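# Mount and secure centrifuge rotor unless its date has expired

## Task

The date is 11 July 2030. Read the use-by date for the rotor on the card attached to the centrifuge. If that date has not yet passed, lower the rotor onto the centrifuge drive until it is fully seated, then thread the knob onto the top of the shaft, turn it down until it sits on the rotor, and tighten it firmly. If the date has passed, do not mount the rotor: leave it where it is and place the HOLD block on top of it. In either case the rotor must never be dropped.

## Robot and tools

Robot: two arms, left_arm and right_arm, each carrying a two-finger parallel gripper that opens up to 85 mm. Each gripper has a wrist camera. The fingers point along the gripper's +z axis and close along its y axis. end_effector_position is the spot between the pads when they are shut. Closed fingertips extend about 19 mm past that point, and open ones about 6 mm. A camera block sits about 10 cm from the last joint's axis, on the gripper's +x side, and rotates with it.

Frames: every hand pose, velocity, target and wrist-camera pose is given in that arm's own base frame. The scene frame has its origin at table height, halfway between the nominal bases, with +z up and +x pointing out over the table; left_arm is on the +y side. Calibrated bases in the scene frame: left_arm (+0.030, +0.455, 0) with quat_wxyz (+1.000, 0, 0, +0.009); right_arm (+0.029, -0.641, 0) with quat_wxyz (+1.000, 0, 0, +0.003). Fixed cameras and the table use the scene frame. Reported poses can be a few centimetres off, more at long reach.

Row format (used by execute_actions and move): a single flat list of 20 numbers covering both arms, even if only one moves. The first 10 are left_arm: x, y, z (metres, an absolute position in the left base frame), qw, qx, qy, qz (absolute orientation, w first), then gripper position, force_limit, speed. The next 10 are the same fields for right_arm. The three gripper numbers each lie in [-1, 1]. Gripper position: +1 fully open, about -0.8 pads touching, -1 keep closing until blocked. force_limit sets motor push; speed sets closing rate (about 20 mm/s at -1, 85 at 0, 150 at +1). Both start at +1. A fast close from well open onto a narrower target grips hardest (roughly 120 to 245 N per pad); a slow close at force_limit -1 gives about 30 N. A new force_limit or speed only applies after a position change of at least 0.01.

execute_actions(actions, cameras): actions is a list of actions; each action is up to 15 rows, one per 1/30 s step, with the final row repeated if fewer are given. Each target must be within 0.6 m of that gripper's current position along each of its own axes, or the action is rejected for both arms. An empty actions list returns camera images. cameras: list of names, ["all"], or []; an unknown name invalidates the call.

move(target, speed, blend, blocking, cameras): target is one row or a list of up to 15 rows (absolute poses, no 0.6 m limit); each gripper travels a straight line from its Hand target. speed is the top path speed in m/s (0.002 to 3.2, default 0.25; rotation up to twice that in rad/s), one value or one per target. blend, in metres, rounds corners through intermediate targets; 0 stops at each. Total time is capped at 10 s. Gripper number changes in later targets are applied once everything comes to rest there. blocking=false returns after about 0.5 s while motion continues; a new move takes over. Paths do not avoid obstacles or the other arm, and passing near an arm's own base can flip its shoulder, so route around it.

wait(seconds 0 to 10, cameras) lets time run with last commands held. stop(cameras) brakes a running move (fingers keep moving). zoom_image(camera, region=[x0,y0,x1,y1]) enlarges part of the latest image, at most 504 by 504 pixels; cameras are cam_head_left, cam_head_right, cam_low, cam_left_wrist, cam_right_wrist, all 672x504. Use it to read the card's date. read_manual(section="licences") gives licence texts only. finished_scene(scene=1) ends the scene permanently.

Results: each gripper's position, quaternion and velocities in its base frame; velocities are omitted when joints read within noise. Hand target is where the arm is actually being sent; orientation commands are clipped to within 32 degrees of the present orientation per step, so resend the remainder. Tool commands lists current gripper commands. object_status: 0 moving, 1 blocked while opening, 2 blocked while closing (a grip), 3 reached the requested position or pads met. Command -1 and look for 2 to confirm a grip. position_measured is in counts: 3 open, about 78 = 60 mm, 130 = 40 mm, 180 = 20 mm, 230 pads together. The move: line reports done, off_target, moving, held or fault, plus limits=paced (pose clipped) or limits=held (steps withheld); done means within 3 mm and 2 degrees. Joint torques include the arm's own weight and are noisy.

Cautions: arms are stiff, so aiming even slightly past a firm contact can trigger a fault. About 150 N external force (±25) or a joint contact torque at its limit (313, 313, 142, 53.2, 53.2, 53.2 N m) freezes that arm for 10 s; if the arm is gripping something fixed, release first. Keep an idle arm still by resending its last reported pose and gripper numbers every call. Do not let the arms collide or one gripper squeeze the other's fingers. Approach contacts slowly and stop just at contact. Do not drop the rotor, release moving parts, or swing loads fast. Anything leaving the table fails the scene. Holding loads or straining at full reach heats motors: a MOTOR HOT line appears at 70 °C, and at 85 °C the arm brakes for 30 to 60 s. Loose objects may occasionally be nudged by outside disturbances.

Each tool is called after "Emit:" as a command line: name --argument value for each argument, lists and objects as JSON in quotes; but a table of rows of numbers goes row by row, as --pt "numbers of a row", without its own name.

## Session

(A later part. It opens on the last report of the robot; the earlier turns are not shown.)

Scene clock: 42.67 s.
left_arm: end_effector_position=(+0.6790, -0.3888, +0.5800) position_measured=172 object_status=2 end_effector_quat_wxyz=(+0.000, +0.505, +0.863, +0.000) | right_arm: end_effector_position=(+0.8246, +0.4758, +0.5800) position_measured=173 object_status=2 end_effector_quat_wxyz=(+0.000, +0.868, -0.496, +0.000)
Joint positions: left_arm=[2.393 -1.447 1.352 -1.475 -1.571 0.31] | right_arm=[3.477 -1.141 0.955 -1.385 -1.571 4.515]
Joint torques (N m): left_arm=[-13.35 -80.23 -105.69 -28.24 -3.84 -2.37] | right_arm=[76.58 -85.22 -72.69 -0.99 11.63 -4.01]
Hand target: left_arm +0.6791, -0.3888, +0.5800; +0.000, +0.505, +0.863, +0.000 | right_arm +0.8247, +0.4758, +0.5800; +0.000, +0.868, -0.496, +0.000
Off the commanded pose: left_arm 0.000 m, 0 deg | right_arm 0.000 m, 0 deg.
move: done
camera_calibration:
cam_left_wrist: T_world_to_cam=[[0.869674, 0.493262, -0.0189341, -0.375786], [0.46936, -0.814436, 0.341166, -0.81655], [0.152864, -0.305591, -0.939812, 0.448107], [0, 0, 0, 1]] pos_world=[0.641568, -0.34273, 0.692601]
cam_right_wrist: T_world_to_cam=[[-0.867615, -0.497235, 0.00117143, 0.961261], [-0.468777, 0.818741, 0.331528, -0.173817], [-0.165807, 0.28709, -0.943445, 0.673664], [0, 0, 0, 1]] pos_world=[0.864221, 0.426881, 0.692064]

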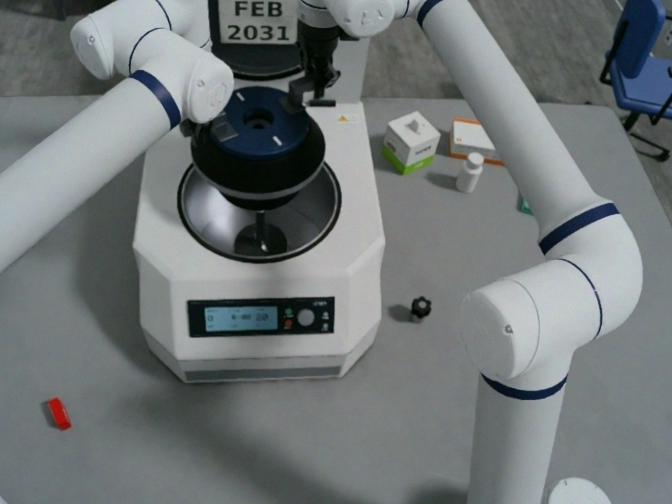

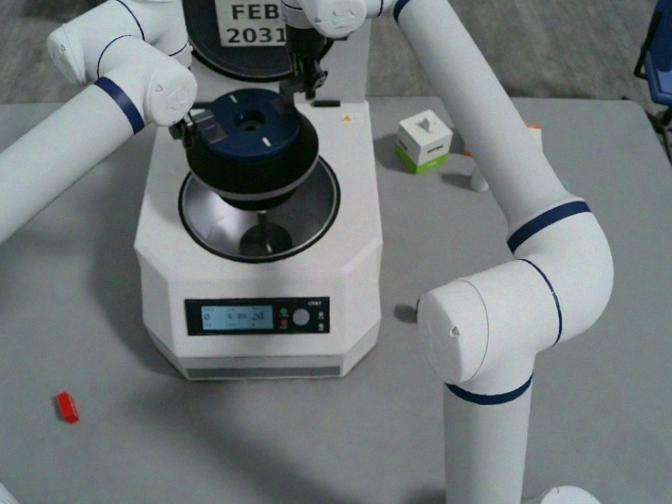

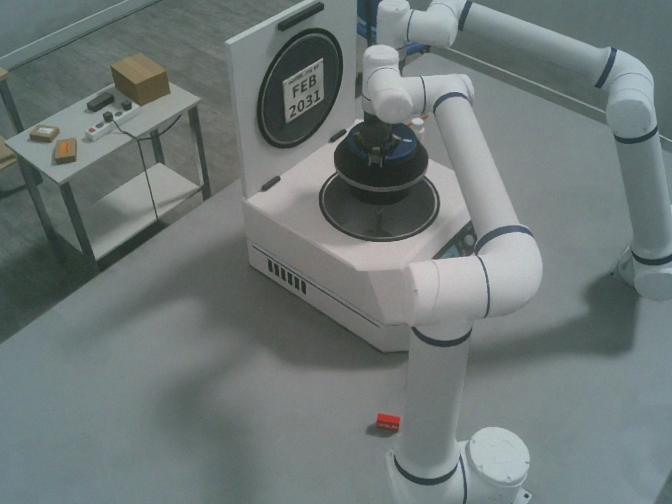

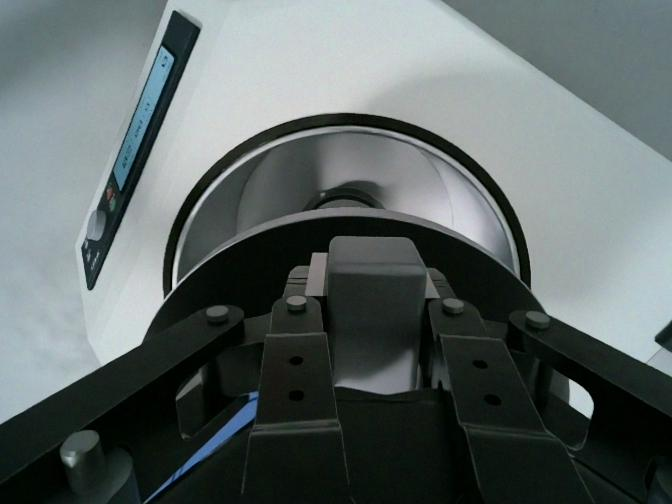

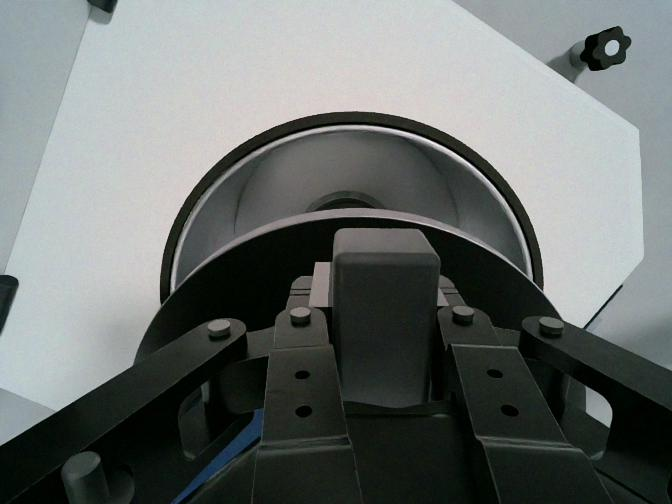

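Emit:
move --pt "0.6775 -0.3913 0.575 0 0.5049 0.8632 0 -0.97 0.7 -1 0.8241 0.4718 0.575 0 0.8684 -0.4959 0 -0.97 0.7 -1" --pt "0.6775 -0.3913 0.515 0 0.5049 0.8632 0 -0.97 0.7 -1 0.8241 0.4718 0.515 0 0.8684 -0.4959 0 -0.97 0.7 -1" --speed 0.06 --cameras '["all"]'

Emit:
zoom_image --camera "cam_low" --region '[320, 160, 450, 260]'

Emit:
zoom_image --camera "cam_head_right" --region '[180, 110, 340, 270]'

Emit:
zoom_image --camera "cam_head_left" --region '[180, 110, 340, 270]'

Emit:
zoom_image --camera "cam_left_wrist" --region '[270, 160, 430, 260]'

Emit:
zoom_image --camera "cam_right_wrist" --region '[270, 160, 430, 260]'

Scene clock: 47.17 s.
left_arm: end_effector_position=(+0.6775, -0.3913, +0.5152) position_measured=172 object_status=2 end_effector_quat_wxyz=(+0.000, +0.505, +0.863, +0.000) | right_arm: end_effector_position=(+0.8241, +0.4718, +0.5151) position_measured=173 object_status=2 end_effector_quat_wxyz=(+0.000, +0.868, -0.496, +0.000)
Joint positions: left_arm=[2.389 -1.452 1.471 -1.59 -1.571 0.306] | right_arm=[3.474 -1.161 1.099 -1.508 -1.571 4.511]
Joint torques (N m): left_arm=[-10.2 -126.12 -76.84 -20.48 0.43 -2.3] | right_arm=[8.86 -98.92 -59.98 -4.76 1.67 -3.92]
Hand target: left_arm +0.6775, -0.3913, +0.5150; +0.000, +0.505, +0.863, +0.000 | right_arm +0.8241, +0.4718, +0.5150; +0.000, +0.868, -0.496, +0.000
Off the commanded pose: left_arm 0.000 m, 0 deg | right_arm 0.000 m, 0 deg.
move: done
camera_calibration:
cam_left_wrist: T_world_to_cam=[[0.869675, 0.493261, -0.0189335, -0.374477], [0.469359, -0.814437, 0.341166, -0.795774], [0.152864, -0.305591, -0.939812, 0.386673], [0, 0, 0, 1]] pos_world=[0.640068, -0.34523, 0.627801]
cam_right_wrist: T_world_to_cam=[[-0.867607, -0.497249, 0.00121801, 0.958884], [-0.468791, 0.818765, 0.331451, -0.14921], [-0.165811, 0.286998, -0.943472, 0.61356], [0, 0, 0, 1]] pos_world=[0.863721, 0.422881, 0.627164]

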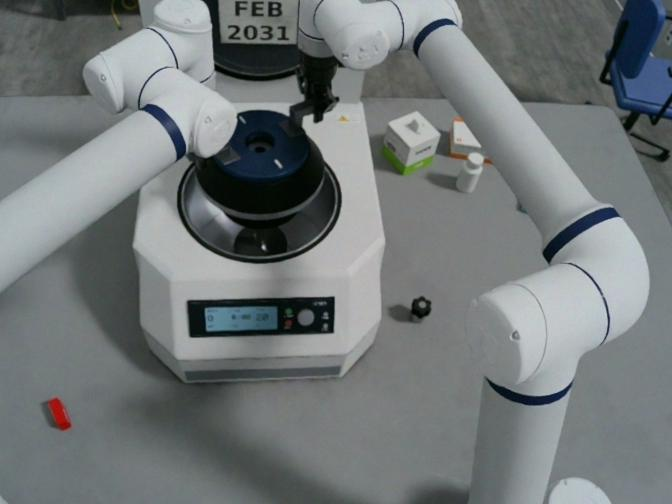

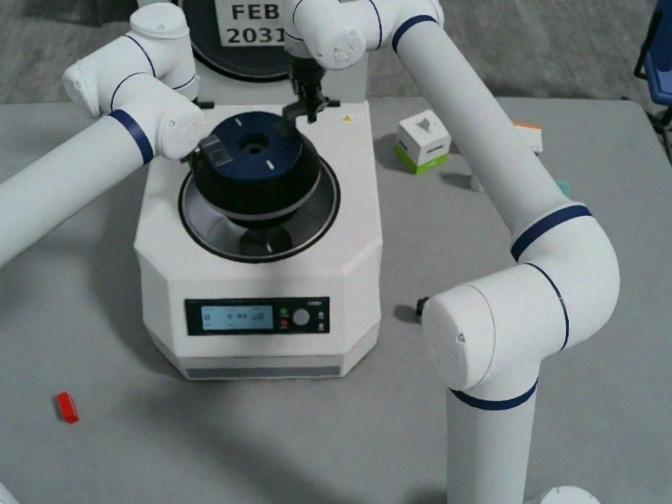

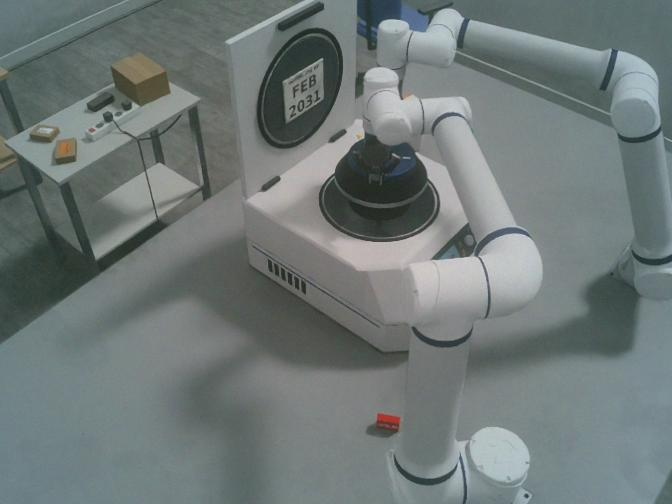

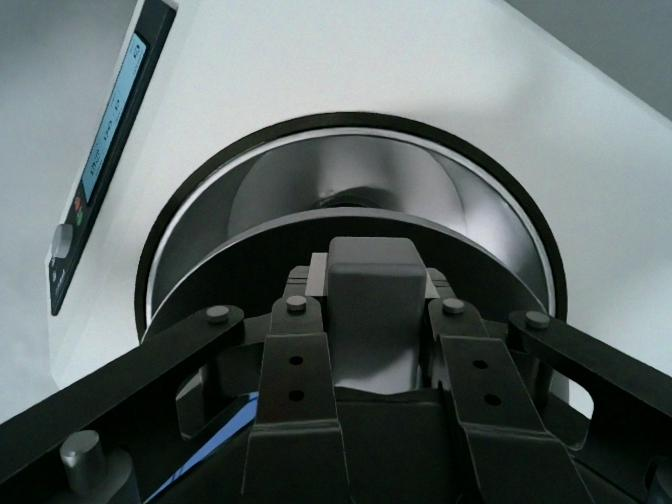

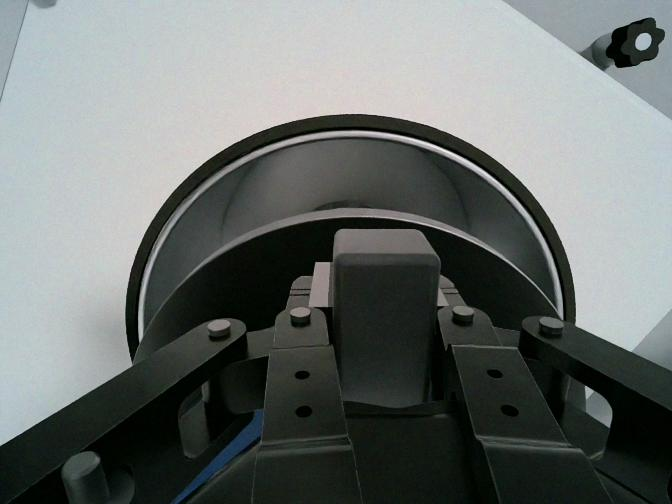

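Scaled by 3.877.

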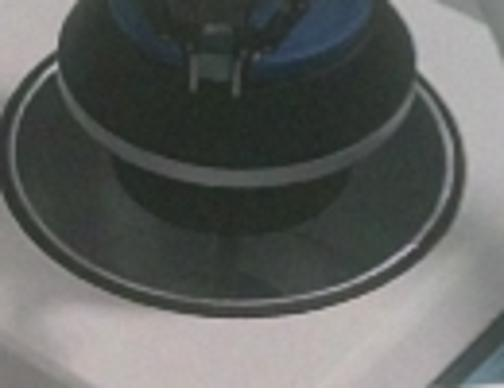

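Scaled by 3.150.

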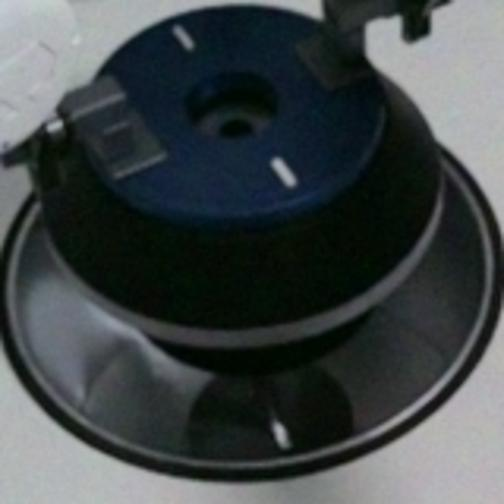

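Scaled by 3.150.

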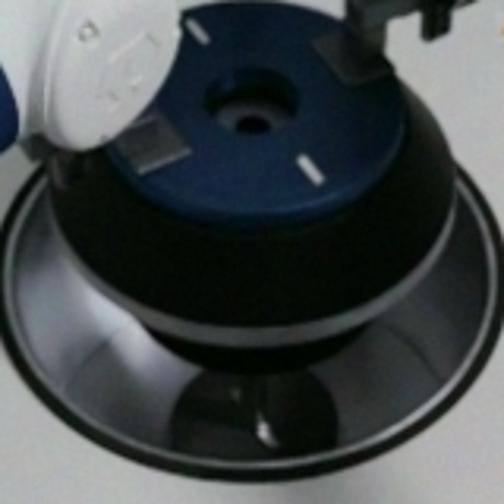

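Scaled by 3.150.

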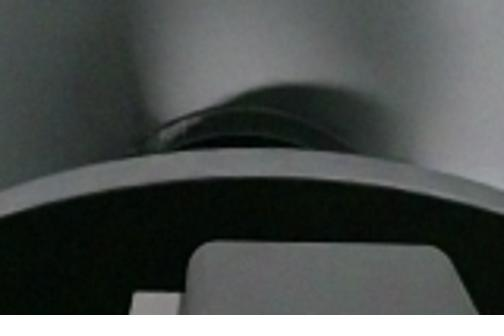

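Scaled by 3.150.

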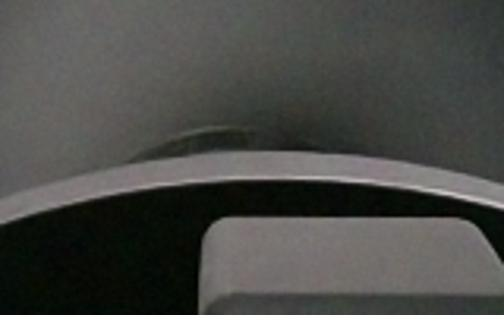

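Emit:
move --target '[0.6775,-0.3913,0.497,0,0.5049,0.8632,0,-0.97,0.7,-1,0.8241,0.4718,0.497,0,0.8684,-0.4959,0,-0.97,0.7,-1]' --speed 0.04

Emit:
move --target '[0.6775,-0.3913,0.491,0,0.5049,0.8632,0,-0.97,0.7,-1,0.8241,0.4718,0.491,0,0.8684,-0.4959,0,-0.97,0.7,-1]' --speed 0.02

Emit:
move --target '[0.6775,-0.3913,0.486,0,0.5049,0.8632,0,-0.97,0.7,-1,0.8241,0.4718,0.486,0,0.8684,-0.4959,0,-0.97,0.7,-1]' --speed 0.02

Scene clock: 48.80 s.
left_arm: end_effector_position=(+0.6775, -0.3913, +0.4971) position_measured=172 object_status=2 end_effector_quat_wxyz=(+0.000, +0.505, +0.863, +0.000) | right_arm: end_effector_position=(+0.8241, +0.4718, +0.4971) position_measured=173 object_status=2 end_effector_quat_wxyz=(+0.000, +0.868, -0.496, +0.000)
Joint positions: left_arm=[2.389 -1.451 1.501 -1.621 -1.571 0.306] | right_arm=[3.474 -1.163 1.132 -1.54 -1.571 4.511]
Joint torques (N m): left_arm=[-0.92 -114.07 -77.19 -19.81 0.9 -2.25] | right_arm=[14.59 -98.76 -60.06 -5.65 3.12 -3.65]
Hand target: left_arm +0.6775, -0.3913, +0.4970; +0.000, +0.505, +0.863, +0.000 | right_arm +0.8241, +0.4718, +0.4970; +0.000, +0.868, -0.496, +0.000
Off the commanded pose: left_arm 0.000 m, 0 deg | right_arm 0.000 m, 0 deg.
move: done

Scene clock: 49.53 s.
left_arm: end_effector_position=(+0.6775, -0.3913, +0.4911) position_measured=172 object_status=2 end_effector_quat_wxyz=(+0.000, +0.505, +0.863, +0.000) | right_arm: end_effector_position=(+0.8241, +0.4718, +0.4911) position_measured=173 object_status=2 end_effector_quat_wxyz=(+0.000, +0.868, -0.496, +0.000)
Joint positions: left_arm=[2.389 -1.45 1.511 -1.632 -1.571 0.306] | right_arm=[3.474 -1.163 1.143 -1.551 -1.571 4.511]
Joint torques (N m): left_arm=[5.71 -113.79 -76.54 -19.82 1.01 -2.33] | right_arm=[18.71 -99.25 -60.02 -5.12 4.33 -3.68]
Hand target: left_arm +0.6775, -0.3913, +0.4910; +0.000, +0.505, +0.863, +0.000 | right_arm +0.8241, +0.4718, +0.4910; +0.000, +0.868, -0.496, +0.000
Off the commanded pose: left_arm 0.000 m, 0 deg | right_arm 0.000 m, 0 deg.
move: done

Scene clock: 50.23 s.
left_arm: end_effector_position=(+0.6775, -0.3913, +0.4861) position_measured=172 object_status=2 end_effector_quat_wxyz=(+0.000, +0.505, +0.863, +0.000) | right_arm: end_effector_position=(+0.8241, +0.4718, +0.4861) position_measured=173 object_status=2 end_effector_quat_wxyz=(+0.000, +0.868, -0.496, +0.000)
Joint positions: left_arm=[2.389 -1.45 1.519 -1.64 -1.571 0.306] | right_arm=[3.474 -1.163 1.152 -1.56 -1.571 4.511]
Joint torques (N m): left_arm=[6.82 -115.29 -77.28 -19.7 0.88 -2.05] | right_arm=[23.48 -97.33 -57.31 -5.5 4.27 -3.19]
Hand target: left_arm +0.6775, -0.3913, +0.4860; +0.000, +0.505, +0.863, +0.000 | right_arm +0.8241, +0.4718, +0.4860; +0.000, +0.868, -0.496, +0.000
Off the commanded pose: left_arm 0.000 m, 0 deg | right_arm 0.000 m, 0 deg.
move: done

Emit:
move --target '[0.6775,-0.3913,0.481,0,0.5049,0.8632,0,-0.97,0.7,-1,0.8241,0.4718,0.481,0,0.8684,-0.4959,0,-0.97,0.7,-1]' --speed 0.02

Emit:
move --target '[0.6775,-0.3913,0.476,0,0.5049,0.8632,0,-0.97,0.7,-1,0.8241,0.4718,0.476,0,0.8684,-0.4959,0,-0.97,0.7,-1]' --speed 0.02

Scene clock: 51.03 s.
left_arm: end_effector_position=(+0.6775, -0.3913, +0.4811) position_measured=172 object_status=2 end_effector_quat_wxyz=(+0.000, +0.505, +0.863, +0.000) | right_arm: end_effector_position=(+0.8241, +0.4718, +0.4811) position_measured=173 object_status=2 end_effector_quat_wxyz=(+0.000, +0.868, -0.496, +0.000)
Joint positions: left_arm=[2.389 -1.449 1.527 -1.649 -1.571 0.306] | right_arm=[3.474 -1.163 1.161 -1.569 -1.571 4.511]
Joint torques (N m): left_arm=[8.44 -116.48 -76.56 -19.54 1.05 -2.27] | right_arm=[26.36 -97.36 -60.86 -4.93 4.32 -2.99]
Hand target: left_arm +0.6775, -0.3913, +0.4810; +0.000, +0.505, +0.863, +0.000 | right_arm +0.8241, +0.4718, +0.4810; +0.000, +0.868, -0.496, +0.000
Off the commanded pose: left_arm 0.000 m, 0 deg | right_arm 0.000 m, 0 deg.
move: done

Scene clock: 51.73 s.
left_arm: end_effector_position=(+0.6775, -0.3913, +0.4761) position_measured=172 object_status=2 end_effector_quat_wxyz=(+0.000, +0.505, +0.863, +0.000) | right_arm: end_effector_position=(+0.8241, +0.4718, +0.4762) position_measured=173 object_status=2 end_effector_quat_wxyz=(+0.000, +0.868, -0.496, +0.000)
Joint positions: left_arm=[2.389 -1.448 1.535 -1.658 -1.571 0.306] | right_arm=[3.474 -1.163 1.17 -1.577 -1.571 4.511]
Joint torques (N m): left_arm=[9.08 -116.64 -76.42 -19.66 0.64 -2] | right_arm=[25.45 -90.73 -59.23 -4.76 3.78 -3.02]
Hand target: left_arm +0.6775, -0.3913, +0.4760; +0.000, +0.505, +0.863, +0.000 | right_arm +0.8241, +0.4718, +0.4760; +0.000, +0.868, -0.496, +0.000
Off the commanded pose: left_arm 0.000 m, 0 deg | right_arm 0.000 m, 0 deg.
move: done

Emit:
move --target '[0.6775,-0.3913,0.472,0,0.5049,0.8632,0,-0.97,0.7,-1,0.8241,0.4718,0.472,0,0.8684,-0.4959,0,-0.97,0.7,-1]' --speed 0.02 --cameras '["all"]'

Emit:
zoom_image --camera "cam_head_right" --region '[180, 110, 340, 270]'

Emit:
zoom_image --camera "cam_head_left" --region '[180, 110, 340, 270]'

Emit:
zoom_image --camera "cam_low" --region '[310, 130, 450, 250]'

Scene clock: 52.60 s.
left_arm: end_effector_position=(+0.6775, -0.3913, +0.4721) position_measured=172 object_status=2 end_effector_quat_wxyz=(+0.000, +0.505, +0.863, +0.000) | right_arm: end_effector_position=(+0.8241, +0.4718, +0.4721) position_measured=173 object_status=2 end_effector_quat_wxyz=(+0.000, +0.868, -0.496, +0.000)
Joint positions: left_arm=[2.389 -1.448 1.542 -1.665 -1.571 0.306] | right_arm=[3.474 -1.163 1.177 -1.584 -1.571 4.511]
Joint torques (N m): left_arm=[7.72 -116.3 -77.93 -19.65 0.88 -2.19] | right_arm=[25.86 -77.33 -58.87 -6.09 3.61 -3.35]
Hand target: left_arm +0.6775, -0.3913, +0.4720; +0.000, +0.505, +0.863, +0.000 | right_arm +0.8241, +0.4718, +0.4720; +0.000, +0.868, -0.496, +0.000
Off the commanded pose: left_arm 0.000 m, 0 deg | right_arm 0.000 m, 0 deg.
move: done
camera_calibration:
cam_left_wrist: T_world_to_cam=[[0.869667, 0.493278, -0.0188879, -0.375259], [0.469373, -0.814461, 0.34109, -0.781124], [0.152869, -0.3055, -0.939841, 0.346181], [0, 0, 0, 1]] pos_world=[0.640068, -0.345329, 0.584701]
cam_right_wrist: T_world_to_cam=[[-0.867607, -0.497249, 0.00121801, 0.958936], [-0.468791, 0.818765, 0.331451, -0.134957], [-0.165811, 0.286998, -0.943472, 0.572991], [0, 0, 0, 1]] pos_world=[0.863721, 0.422881, 0.584164]

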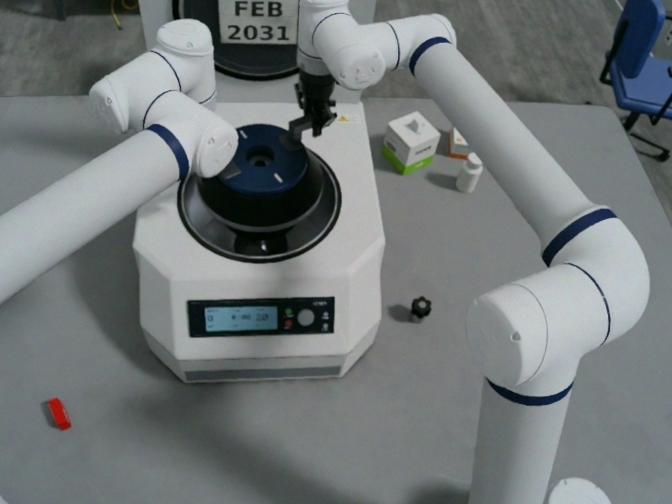

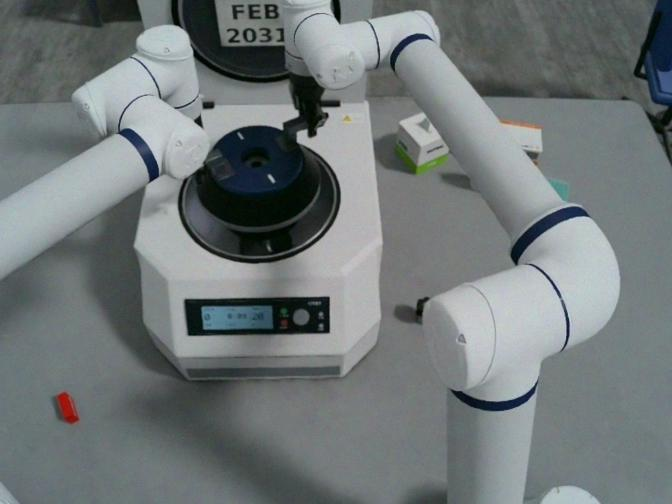

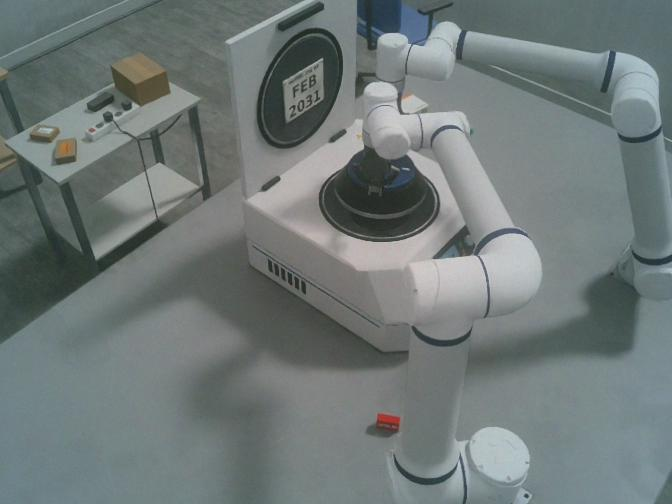

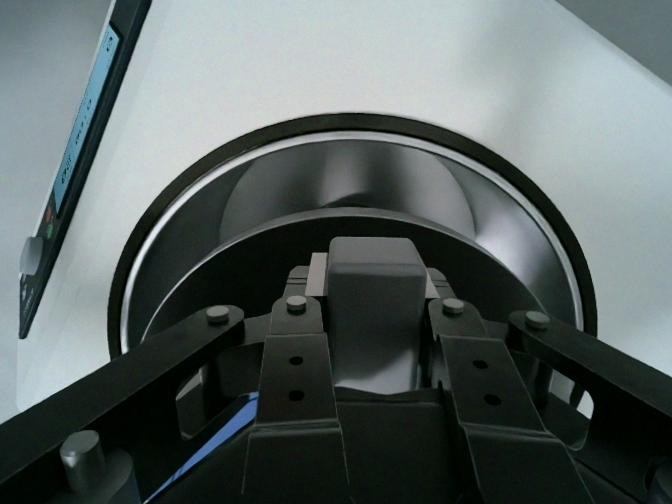

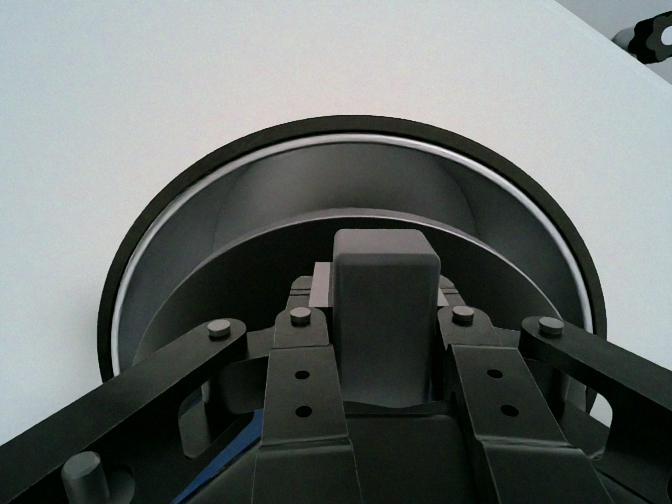

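Scaled by 3.150.

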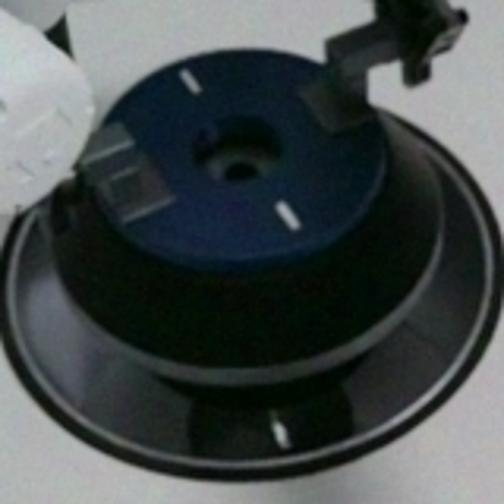

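Scaled by 3.150.

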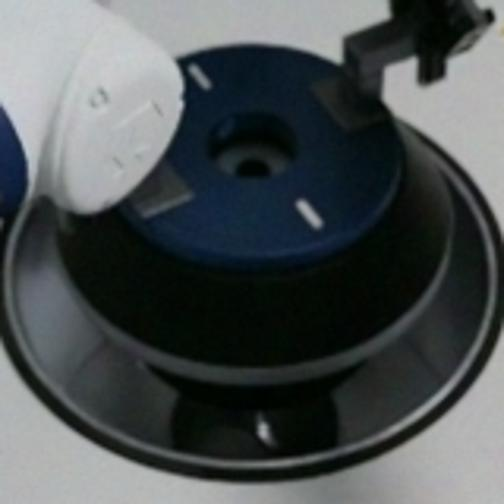

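Scaled by 3.600.

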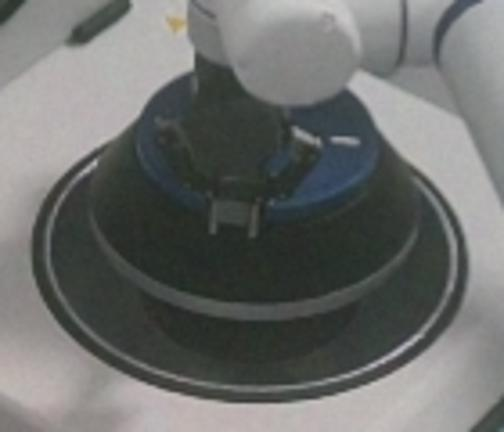

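Emit:
move --target '[0.6775,-0.3913,0.462,0,0.5049,0.8632,0,-0.97,0.7,-1,0.8241,0.4718,0.462,0,0.8684,-0.4959,0,-0.97,0.7,-1]' --speed 0.03

Emit:
move --target '[0.6775,-0.3913,0.452,0,0.5049,0.8632,0,-0.97,0.7,-1,0.8241,0.4718,0.452,0,0.8684,-0.4959,0,-0.97,0.7,-1]' --speed 0.03

Emit:
move --target '[0.6775,-0.3913,0.442,0,0.5049,0.8632,0,-0.97,0.7,-1,0.8241,0.4718,0.442,0,0.8684,-0.4959,0,-0.97,0.7,-1]' --speed 0.03

Scene clock: 53.60 s.
left_arm: end_effector_position=(+0.6775, -0.3913, +0.4622) position_measured=172 object_status=2 end_effector_quat_wxyz=(+0.000, +0.505, +0.863, +0.000) | right_arm: end_effector_position=(+0.8241, +0.4718, +0.4621) position_measured=173 object_status=2 end_effector_quat_wxyz=(+0.000, +0.868, -0.496, +0.000)
Joint positions: left_arm=[2.389 -1.446 1.557 -1.682 -1.571 0.306] | right_arm=[3.474 -1.163 1.193 -1.602 -1.571 4.511]
Joint torques (N m): left_arm=[7.67 -112.72 -72.41 -18.89 0.87 -2.25] | right_arm=[23.98 -80.39 -58.25 -4.33 2.86 -2.63]
Hand target: left_arm +0.6775, -0.3913, +0.4620; +0.000, +0.505, +0.863, +0.000 | right_arm +0.8241, +0.4718, +0.4620; +0.000, +0.868, -0.496, +0.000
Off the commanded pose: left_arm 0.000 m, 0 deg | right_arm 0.000 m, 0 deg.
move: done

Scene clock: 54.37 s.
left_arm: end_effector_position=(+0.6775, -0.3913, +0.4521) position_measured=172 object_status=2 end_effector_quat_wxyz=(+0.000, +0.505, +0.863, +0.000) | right_arm: end_effector_position=(+0.8241, +0.4718, +0.4521) position_measured=173 object_status=2 end_effector_quat_wxyz=(+0.000, +0.868, -0.496, +0.000)
Joint positions: left_arm=[2.389 -1.444 1.573 -1.699 -1.571 0.306] | right_arm=[3.474 -1.162 1.21 -1.619 -1.571 4.511]
Joint torques (N m): left_arm=[7.97 -109.35 -72.99 -19.08 0.49 -1.74] | right_arm=[25.34 -79.52 -60.9 -5.38 3.02 -2.57]
Hand target: left_arm +0.6775, -0.3913, +0.4520; +0.000, +0.505, +0.863, +0.000 | right_arm +0.8241, +0.4718, +0.4520; +0.000, +0.868, -0.496, +0.000
Off the commanded pose: left_arm 0.000 m, 0 deg | right_arm 0.000 m, 0 deg.
move: done

Scene clock: 55.13 s.
left_arm: end_effector_position=(+0.6775, -0.3913, +0.4421) position_measured=172 object_status=2 end_effector_quat_wxyz=(+0.000, +0.505, +0.863, +0.000) | right_arm: end_effector_position=(+0.8241, +0.4718, +0.4421) position_measured=173 object_status=2 end_effector_quat_wxyz=(+0.000, +0.868, -0.496, +0.000)
Joint positions: left_arm=[2.389 -1.442 1.588 -1.717 -1.571 0.306] | right_arm=[3.474 -1.161 1.226 -1.636 -1.571 4.511]
Joint torques (N m): left_arm=[8.31 -106.97 -71.78 -19.27 0.55 -1.97] | right_arm=[22.76 -83.51 -59.69 -4.45 2.61 -2.58]
Hand target: left_arm +0.6775, -0.3913, +0.4420; +0.000, +0.505, +0.863, +0.000 | right_arm +0.8241, +0.4718, +0.4420; +0.000, +0.868, -0.496, +0.000
Off the commanded pose: left_arm 0.000 m, 0 deg | right_arm 0.000 m, 0 deg.
move: done

Emit:
move --target '[0.6775,-0.3913,0.42,0,0.5049,0.8632,0,-0.97,0.7,-1,0.8241,0.4718,0.42,0,0.8684,-0.4959,0,-0.97,0.7,-1]' --speed 0.03

Emit:
move --target '[0.6775,-0.3913,0.40,0,0.5049,0.8632,0,-0.97,0.7,-1,0.8241,0.4718,0.40,0,0.8684,-0.4959,0,-0.97,0.7,-1]' --speed 0.03 --cameras '["all"]'

Emit:
zoom_image --camera "cam_head_right" --region '[180, 110, 340, 270]'

Emit:
zoom_image --camera "cam_head_left" --region '[180, 110, 340, 270]'

Scene clock: 56.43 s.
left_arm: end_effector_position=(+0.6775, -0.3913, +0.4202) position_measured=172 object_status=2 end_effector_quat_wxyz=(+0.000, +0.505, +0.863, +0.000) | right_arm: end_effector_position=(+0.8241, +0.4718, +0.4202) position_measured=173 object_status=2 end_effector_quat_wxyz=(+0.000, +0.868, -0.496, +0.000)
Joint positions: left_arm=[2.389 -1.436 1.62 -1.755 -1.571 0.306] | right_arm=[3.474 -1.158 1.26 -1.673 -1.571 4.511]
Joint torques (N m): left_arm=[8.45 -103.91 -71.38 -19.85 0.43 -1.86] | right_arm=[19.16 -81.03 -60.45 -4.85 1.59 -2.43]
Hand target: left_arm +0.6775, -0.3913, +0.4200; +0.000, +0.505, +0.863, +0.000 | right_arm +0.8241, +0.4718, +0.4200; +0.000, +0.868, -0.496, +0.000
Off the commanded pose: left_arm 0.000 m, 0 deg | right_arm 0.000 m, 0 deg.
move: done

Scene clock: 57.43 s.
left_arm: end_effector_position=(+0.6775, -0.3913, +0.4002) position_measured=172 object_status=2 end_effector_quat_wxyz=(+0.000, +0.505, +0.863, +0.000) | right_arm: end_effector_position=(+0.8241, +0.4718, +0.4002) position_measured=173 object_status=2 end_effector_quat_wxyz=(+0.000, +0.868, -0.496, +0.000) end_effector_velocity=(+0.000, +0.000, -0.002) end_effector_angular_velocity=(+0.001, -0.001, +0.000)
Joint positions: left_arm=[2.389 -1.429 1.648 -1.79 -1.571 0.306] | right_arm=[3.474 -1.154 1.29 -1.707 -1.571 4.511]
Joint velocities: left_arm=[within noise] | right_arm=[0 0 0.003 -0.005 0 0]
Joint torques (N m): left_arm=[6.46 -101.03 -69.1 -20.48 0.23 -1.86] | right_arm=[15.41 -82.89 -59.62 -5.36 1.35 -2.05]
Hand target: left_arm +0.6775, -0.3913, +0.4000; +0.000, +0.505, +0.863, +0.000 | right_arm +0.8241, +0.4718, +0.4000; +0.000, +0.868, -0.496, +0.000
Off the commanded pose: left_arm 0.000 m, 0 deg | right_arm 0.000 m, 0 deg.
move: done
camera_calibration:
cam_left_wrist: T_world_to_cam=[[0.869667, 0.493278, -0.0188879, -0.376668], [0.469373, -0.814461, 0.34109, -0.756484], [0.152869, -0.3055, -0.939841, 0.278543], [0, 0, 0, 1]] pos_world=[0.640068, -0.345229, 0.512701]
cam_right_wrist: T_world_to_cam=[[-0.867607, -0.497249, 0.00121801, 0.959024], [-0.468791, 0.818765, 0.331451, -0.111093], [-0.165811, 0.286998, -0.943472, 0.505061], [0, 0, 0, 1]] pos_world=[0.863721, 0.422881, 0.512164]

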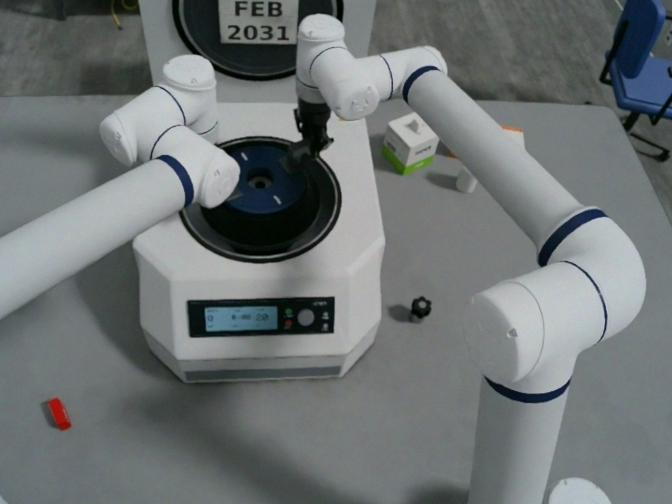

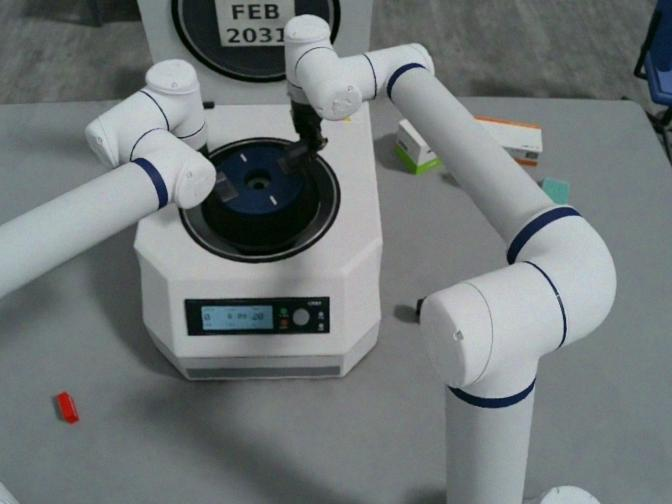

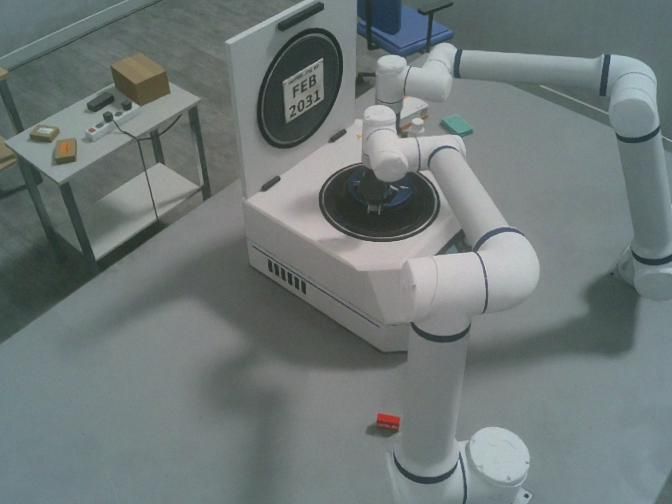

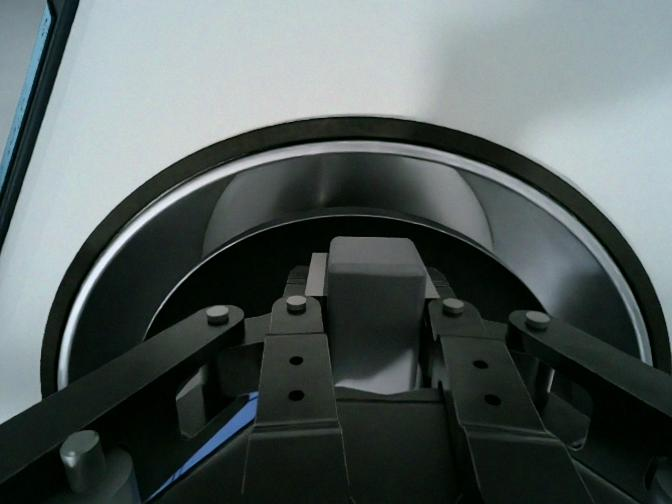

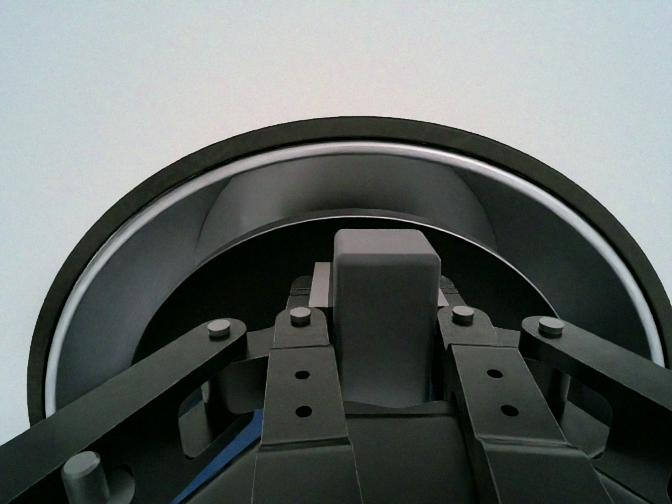

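Scaled by 3.150.

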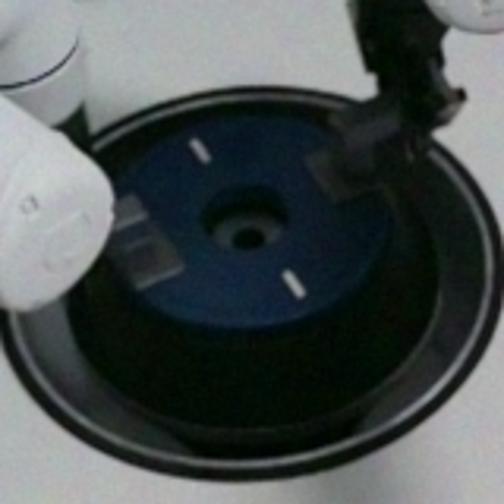

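Scaled by 3.150.

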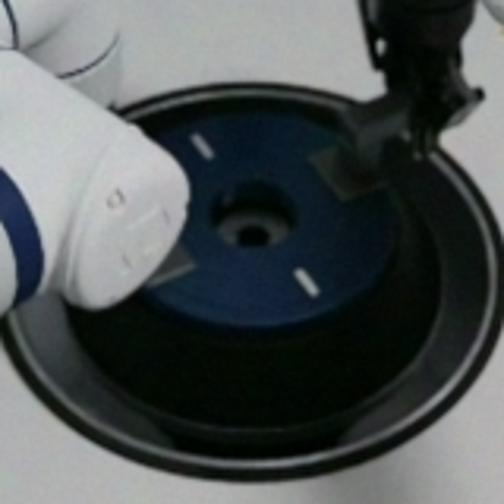

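Emit:
move --target '[0.6775,-0.3913,0.375,0,0.5049,0.8632,0,-0.97,0.7,-1,0.8241,0.4718,0.375,0,0.8684,-0.4959,0,-0.97,0.7,-1]' --speed 0.03

Emit:
move --target '[0.6775,-0.3913,0.36,0,0.5049,0.8632,0,-0.97,0.7,-1,0.8241,0.4718,0.36,0,0.8684,-0.4959,0,-0.97,0.7,-1]' --speed 0.02

Emit:
move --target '[0.6775,-0.3913,0.352,0,0.5049,0.8632,0,-0.97,0.7,-1,0.8241,0.4718,0.352,0,0.8684,-0.4959,0,-0.97,0.7,-1]' --speed 0.015 --cameras '["cam_head_left","cam_head_right","cam_left_wrist"]'

Emit:
zoom_image --camera "cam_head_right" --region '[180, 110, 340, 270]'

Scene clock: 58.83 s.
left_arm: end_effector_position=(+0.6775, -0.3913, +0.3751) position_measured=172 object_status=2 end_effector_quat_wxyz=(+0.000, +0.505, +0.863, +0.000) | right_arm: end_effector_position=(+0.8241, +0.4718, +0.3752) position_measured=173 object_status=2 end_effector_quat_wxyz=(+0.000, +0.868, -0.496, +0.000)
Joint positions: left_arm=[2.389 -1.42 1.682 -1.833 -1.571 0.306] | right_arm=[3.474 -1.147 1.325 -1.748 -1.571 4.511]
Joint torques (N m): left_arm=[3.05 -94.8 -69.41 -21.49 -0.25 -1.91] | right_arm=[8.48 -84.08 -57.53 -4.96 0.34 -1.73]
Hand target: left_arm +0.6775, -0.3913, +0.3750; +0.000, +0.505, +0.863, +0.000 | right_arm +0.8241, +0.4718, +0.3750; +0.000, +0.868, -0.496, +0.000
Off the commanded pose: left_arm 0.000 m, 0 deg | right_arm 0.000 m, 0 deg.
move: done

Scene clock: 59.87 s.
left_arm: end_effector_position=(+0.6775, -0.3913, +0.3601) position_measured=172 object_status=2 end_effector_quat_wxyz=(+0.000, +0.505, +0.863, +0.000) | right_arm: end_effector_position=(+0.8241, +0.4718, +0.3601) position_measured=173 object_status=2 end_effector_quat_wxyz=(+0.000, +0.868, -0.496, +0.000)
Joint positions: left_arm=[2.389 -1.413 1.702 -1.859 -1.571 0.306] | right_arm=[3.474 -1.142 1.344 -1.773 -1.571 4.511]
Joint torques (N m): left_arm=[-0.51 -92.26 -69.37 -22.51 -1.06 -1.84] | right_arm=[3.17 -85.2 -60.35 -4.77 0.28 -1.64]
Hand target: left_arm +0.6775, -0.3913, +0.3600; +0.000, +0.505, +0.863, +0.000 | right_arm +0.8241, +0.4718, +0.3600; +0.000, +0.868, -0.496, +0.000
Off the commanded pose: left_arm 0.000 m, 0 deg | right_arm 0.000 m, 0 deg.
move: done

Scene clock: 60.67 s.
left_arm: end_effector_position=(+0.6775, -0.3913, +0.3521) position_measured=172 object_status=2 end_effector_quat_wxyz=(+0.000, +0.505, +0.863, +0.000) | right_arm: end_effector_position=(+0.8241, +0.4718, +0.3521) position_measured=173 object_status=2 end_effector_quat_wxyz=(+0.000, +0.868, -0.496, +0.000)
Joint positions: left_arm=[2.389 -1.409 1.712 -1.873 -1.571 0.306] | right_arm=[3.474 -1.14 1.355 -1.786 -1.571 4.511]
Joint torques (N m): left_arm=[-2.86 -91.83 -69.48 -22.77 -1.63 -1.79] | right_arm=[-0.18 -82.64 -58.99 -4.01 -0.31 -1.78]
Hand target: left_arm +0.6775, -0.3913, +0.3520; +0.000, +0.505, +0.863, +0.000 | right_arm +0.8241, +0.4718, +0.3520; +0.000, +0.868, -0.496, +0.000
Off the commanded pose: left_arm 0.000 m, 0 deg | right_arm 0.000 m, 0 deg.
move: done
camera_calibration:
cam_left_wrist: T_world_to_cam=[[0.869667, 0.493278, -0.0188879, -0.377575], [0.469373, -0.814461, 0.34109, -0.740112], [0.152869, -0.3055, -0.939841, 0.233431], [0, 0, 0, 1]] pos_world=[0.640068, -0.345229, 0.464701]
Images, in order (width x height): cam_head_left 672x504, cam_head_right 672x504, cam_left_wrist 672x504.

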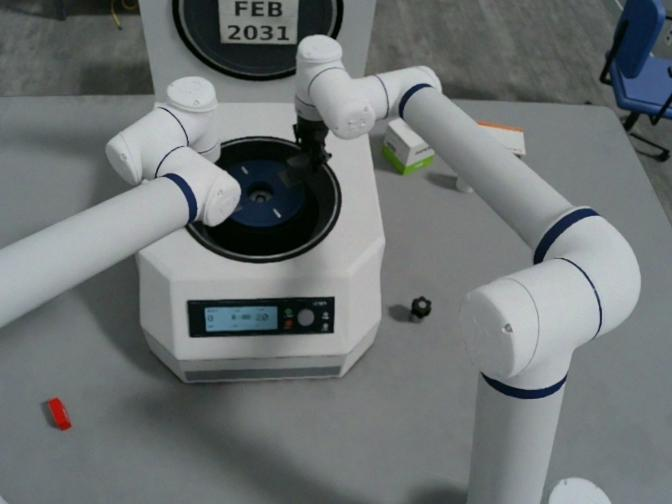

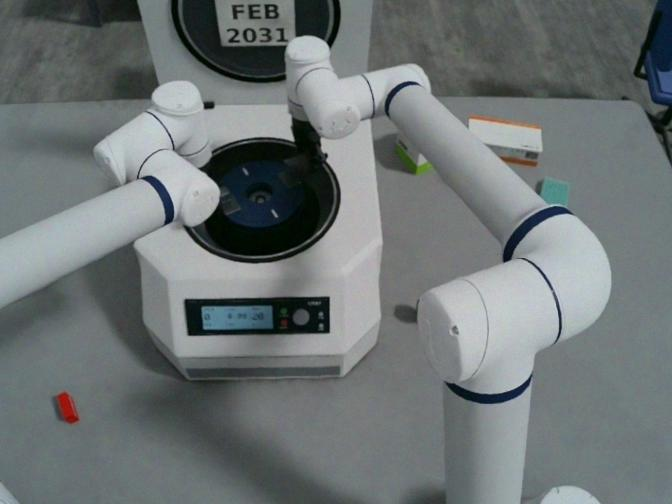

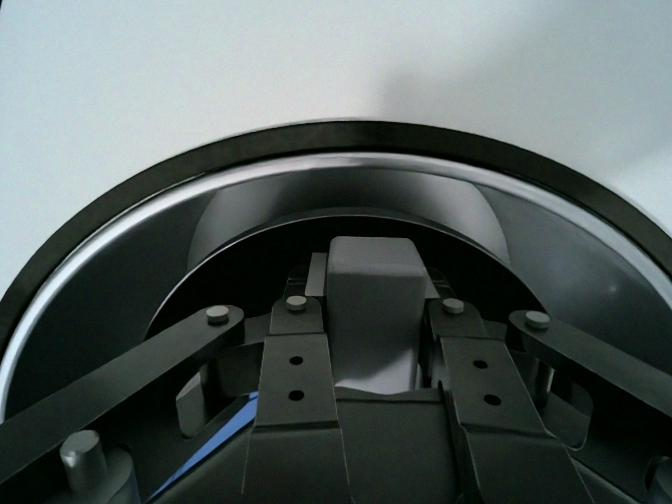

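Scaled by 3.150.

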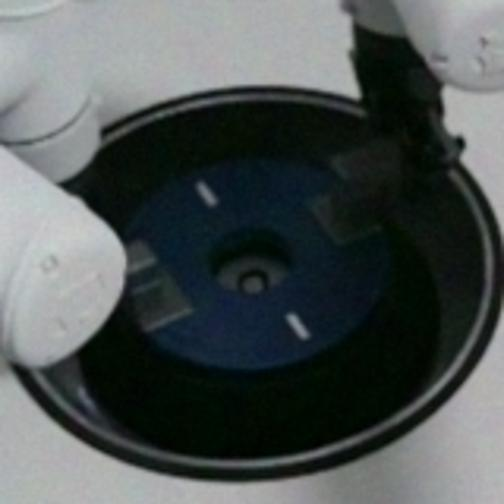

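Emit:
move --target '[0.6775,-0.3913,0.347,0,0.5049,0.8632,0,-0.97,0.7,-1,0.8241,0.4718,0.347,0,0.8684,-0.4959,0,-0.97,0.7,-1]' --speed 0.015

Emit:
move --target '[0.6775,-0.3913,0.343,0,0.5049,0.8632,0,-0.97,0.7,-1,0.8241,0.4718,0.343,0,0.8684,-0.4959,0,-0.97,0.7,-1]' --speed 0.015

Emit:
move --target '[0.6775,-0.3913,0.340,0,0.5049,0.8632,0,-0.97,0.7,-1,0.8241,0.4718,0.340,0,0.8684,-0.4959,0,-0.97,0.7,-1]' --speed 0.015

Scene clock: 61.50 s.
left_arm: end_effector_position=(+0.6775, -0.3913, +0.3471) position_measured=172 object_status=2 end_effector_quat_wxyz=(+0.000, +0.505, +0.863, +0.000) | right_arm: end_effector_position=(+0.8241, +0.4718, +0.3471) position_measured=173 object_status=2 end_effector_quat_wxyz=(+0.000, +0.868, -0.496, +0.000)
Joint positions: left_arm=[2.389 -1.407 1.718 -1.882 -1.571 0.306] | right_arm=[3.474 -1.138 1.361 -1.794 -1.571 4.511]
Joint torques (N m): left_arm=[-4.24 -90.22 -69.65 -23.25 -2.17 -1.8] | right_arm=[-4.55 -82.66 -58.17 -4.28 -0.26 -1.52]
Hand target: left_arm +0.6775, -0.3913, +0.3470; +0.000, +0.505, +0.863, +0.000 | right_arm +0.8241, +0.4718, +0.3470; +0.000, +0.868, -0.496, +0.000
Off the commanded pose: left_arm 0.000 m, 0 deg | right_arm 0.000 m, 0 deg.
move: done

Scene clock: 62.20 s.
left_arm: end_effector_position=(+0.6775, -0.3913, +0.3431) position_measured=172 object_status=2 end_effector_quat_wxyz=(+0.000, +0.505, +0.863, +0.000) | right_arm: end_effector_position=(+0.8241, +0.4718, +0.3431) position_measured=173 object_status=2 end_effector_quat_wxyz=(+0.000, +0.868, -0.496, +0.000)
Joint positions: left_arm=[2.389 -1.405 1.723 -1.889 -1.571 0.306] | right_arm=[3.474 -1.136 1.366 -1.801 -1.571 4.511]
Joint torques (N m): left_arm=[-6.84 -89.83 -70.47 -23.49 -2.45 -1.9] | right_arm=[-8.21 -84.05 -57.56 -3.86 -1.09 -1.4]
Hand target: left_arm +0.6775, -0.3913, +0.3430; +0.000, +0.505, +0.863, +0.000 | right_arm +0.8241, +0.4718, +0.3430; +0.000, +0.868, -0.496, +0.000
Off the commanded pose: left_arm 0.000 m, 0 deg | right_arm 0.000 m, 0 deg.
move: done

Scene clock: 62.90 s.
left_arm: end_effector_position=(+0.6775, -0.3913, +0.3401) position_measured=172 object_status=2 end_effector_quat_wxyz=(+0.000, +0.505, +0.863, +0.000) | right_arm: end_effector_position=(+0.8241, +0.4718, +0.3401) position_measured=173 object_status=2 end_effector_quat_wxyz=(+0.000, +0.868, -0.496, +0.000)
Joint positions: left_arm=[2.389 -1.403 1.727 -1.894 -1.571 0.306] | right_arm=[3.474 -1.135 1.37 -1.806 -1.571 4.511]
Joint torques (N m): left_arm=[-9.95 -88.38 -70.28 -23.03 -2.94 -1.86] | right_arm=[-9.44 -83.24 -56.69 -4.05 -1.09 -0.93]
Hand target: left_arm +0.6775, -0.3913, +0.3400; +0.000, +0.505, +0.863, +0.000 | right_arm +0.8241, +0.4718, +0.3400; +0.000, +0.868, -0.496, +0.000
Off the commanded pose: left_arm 0.000 m, 0 deg | right_arm 0.000 m, 0 deg.
move: done


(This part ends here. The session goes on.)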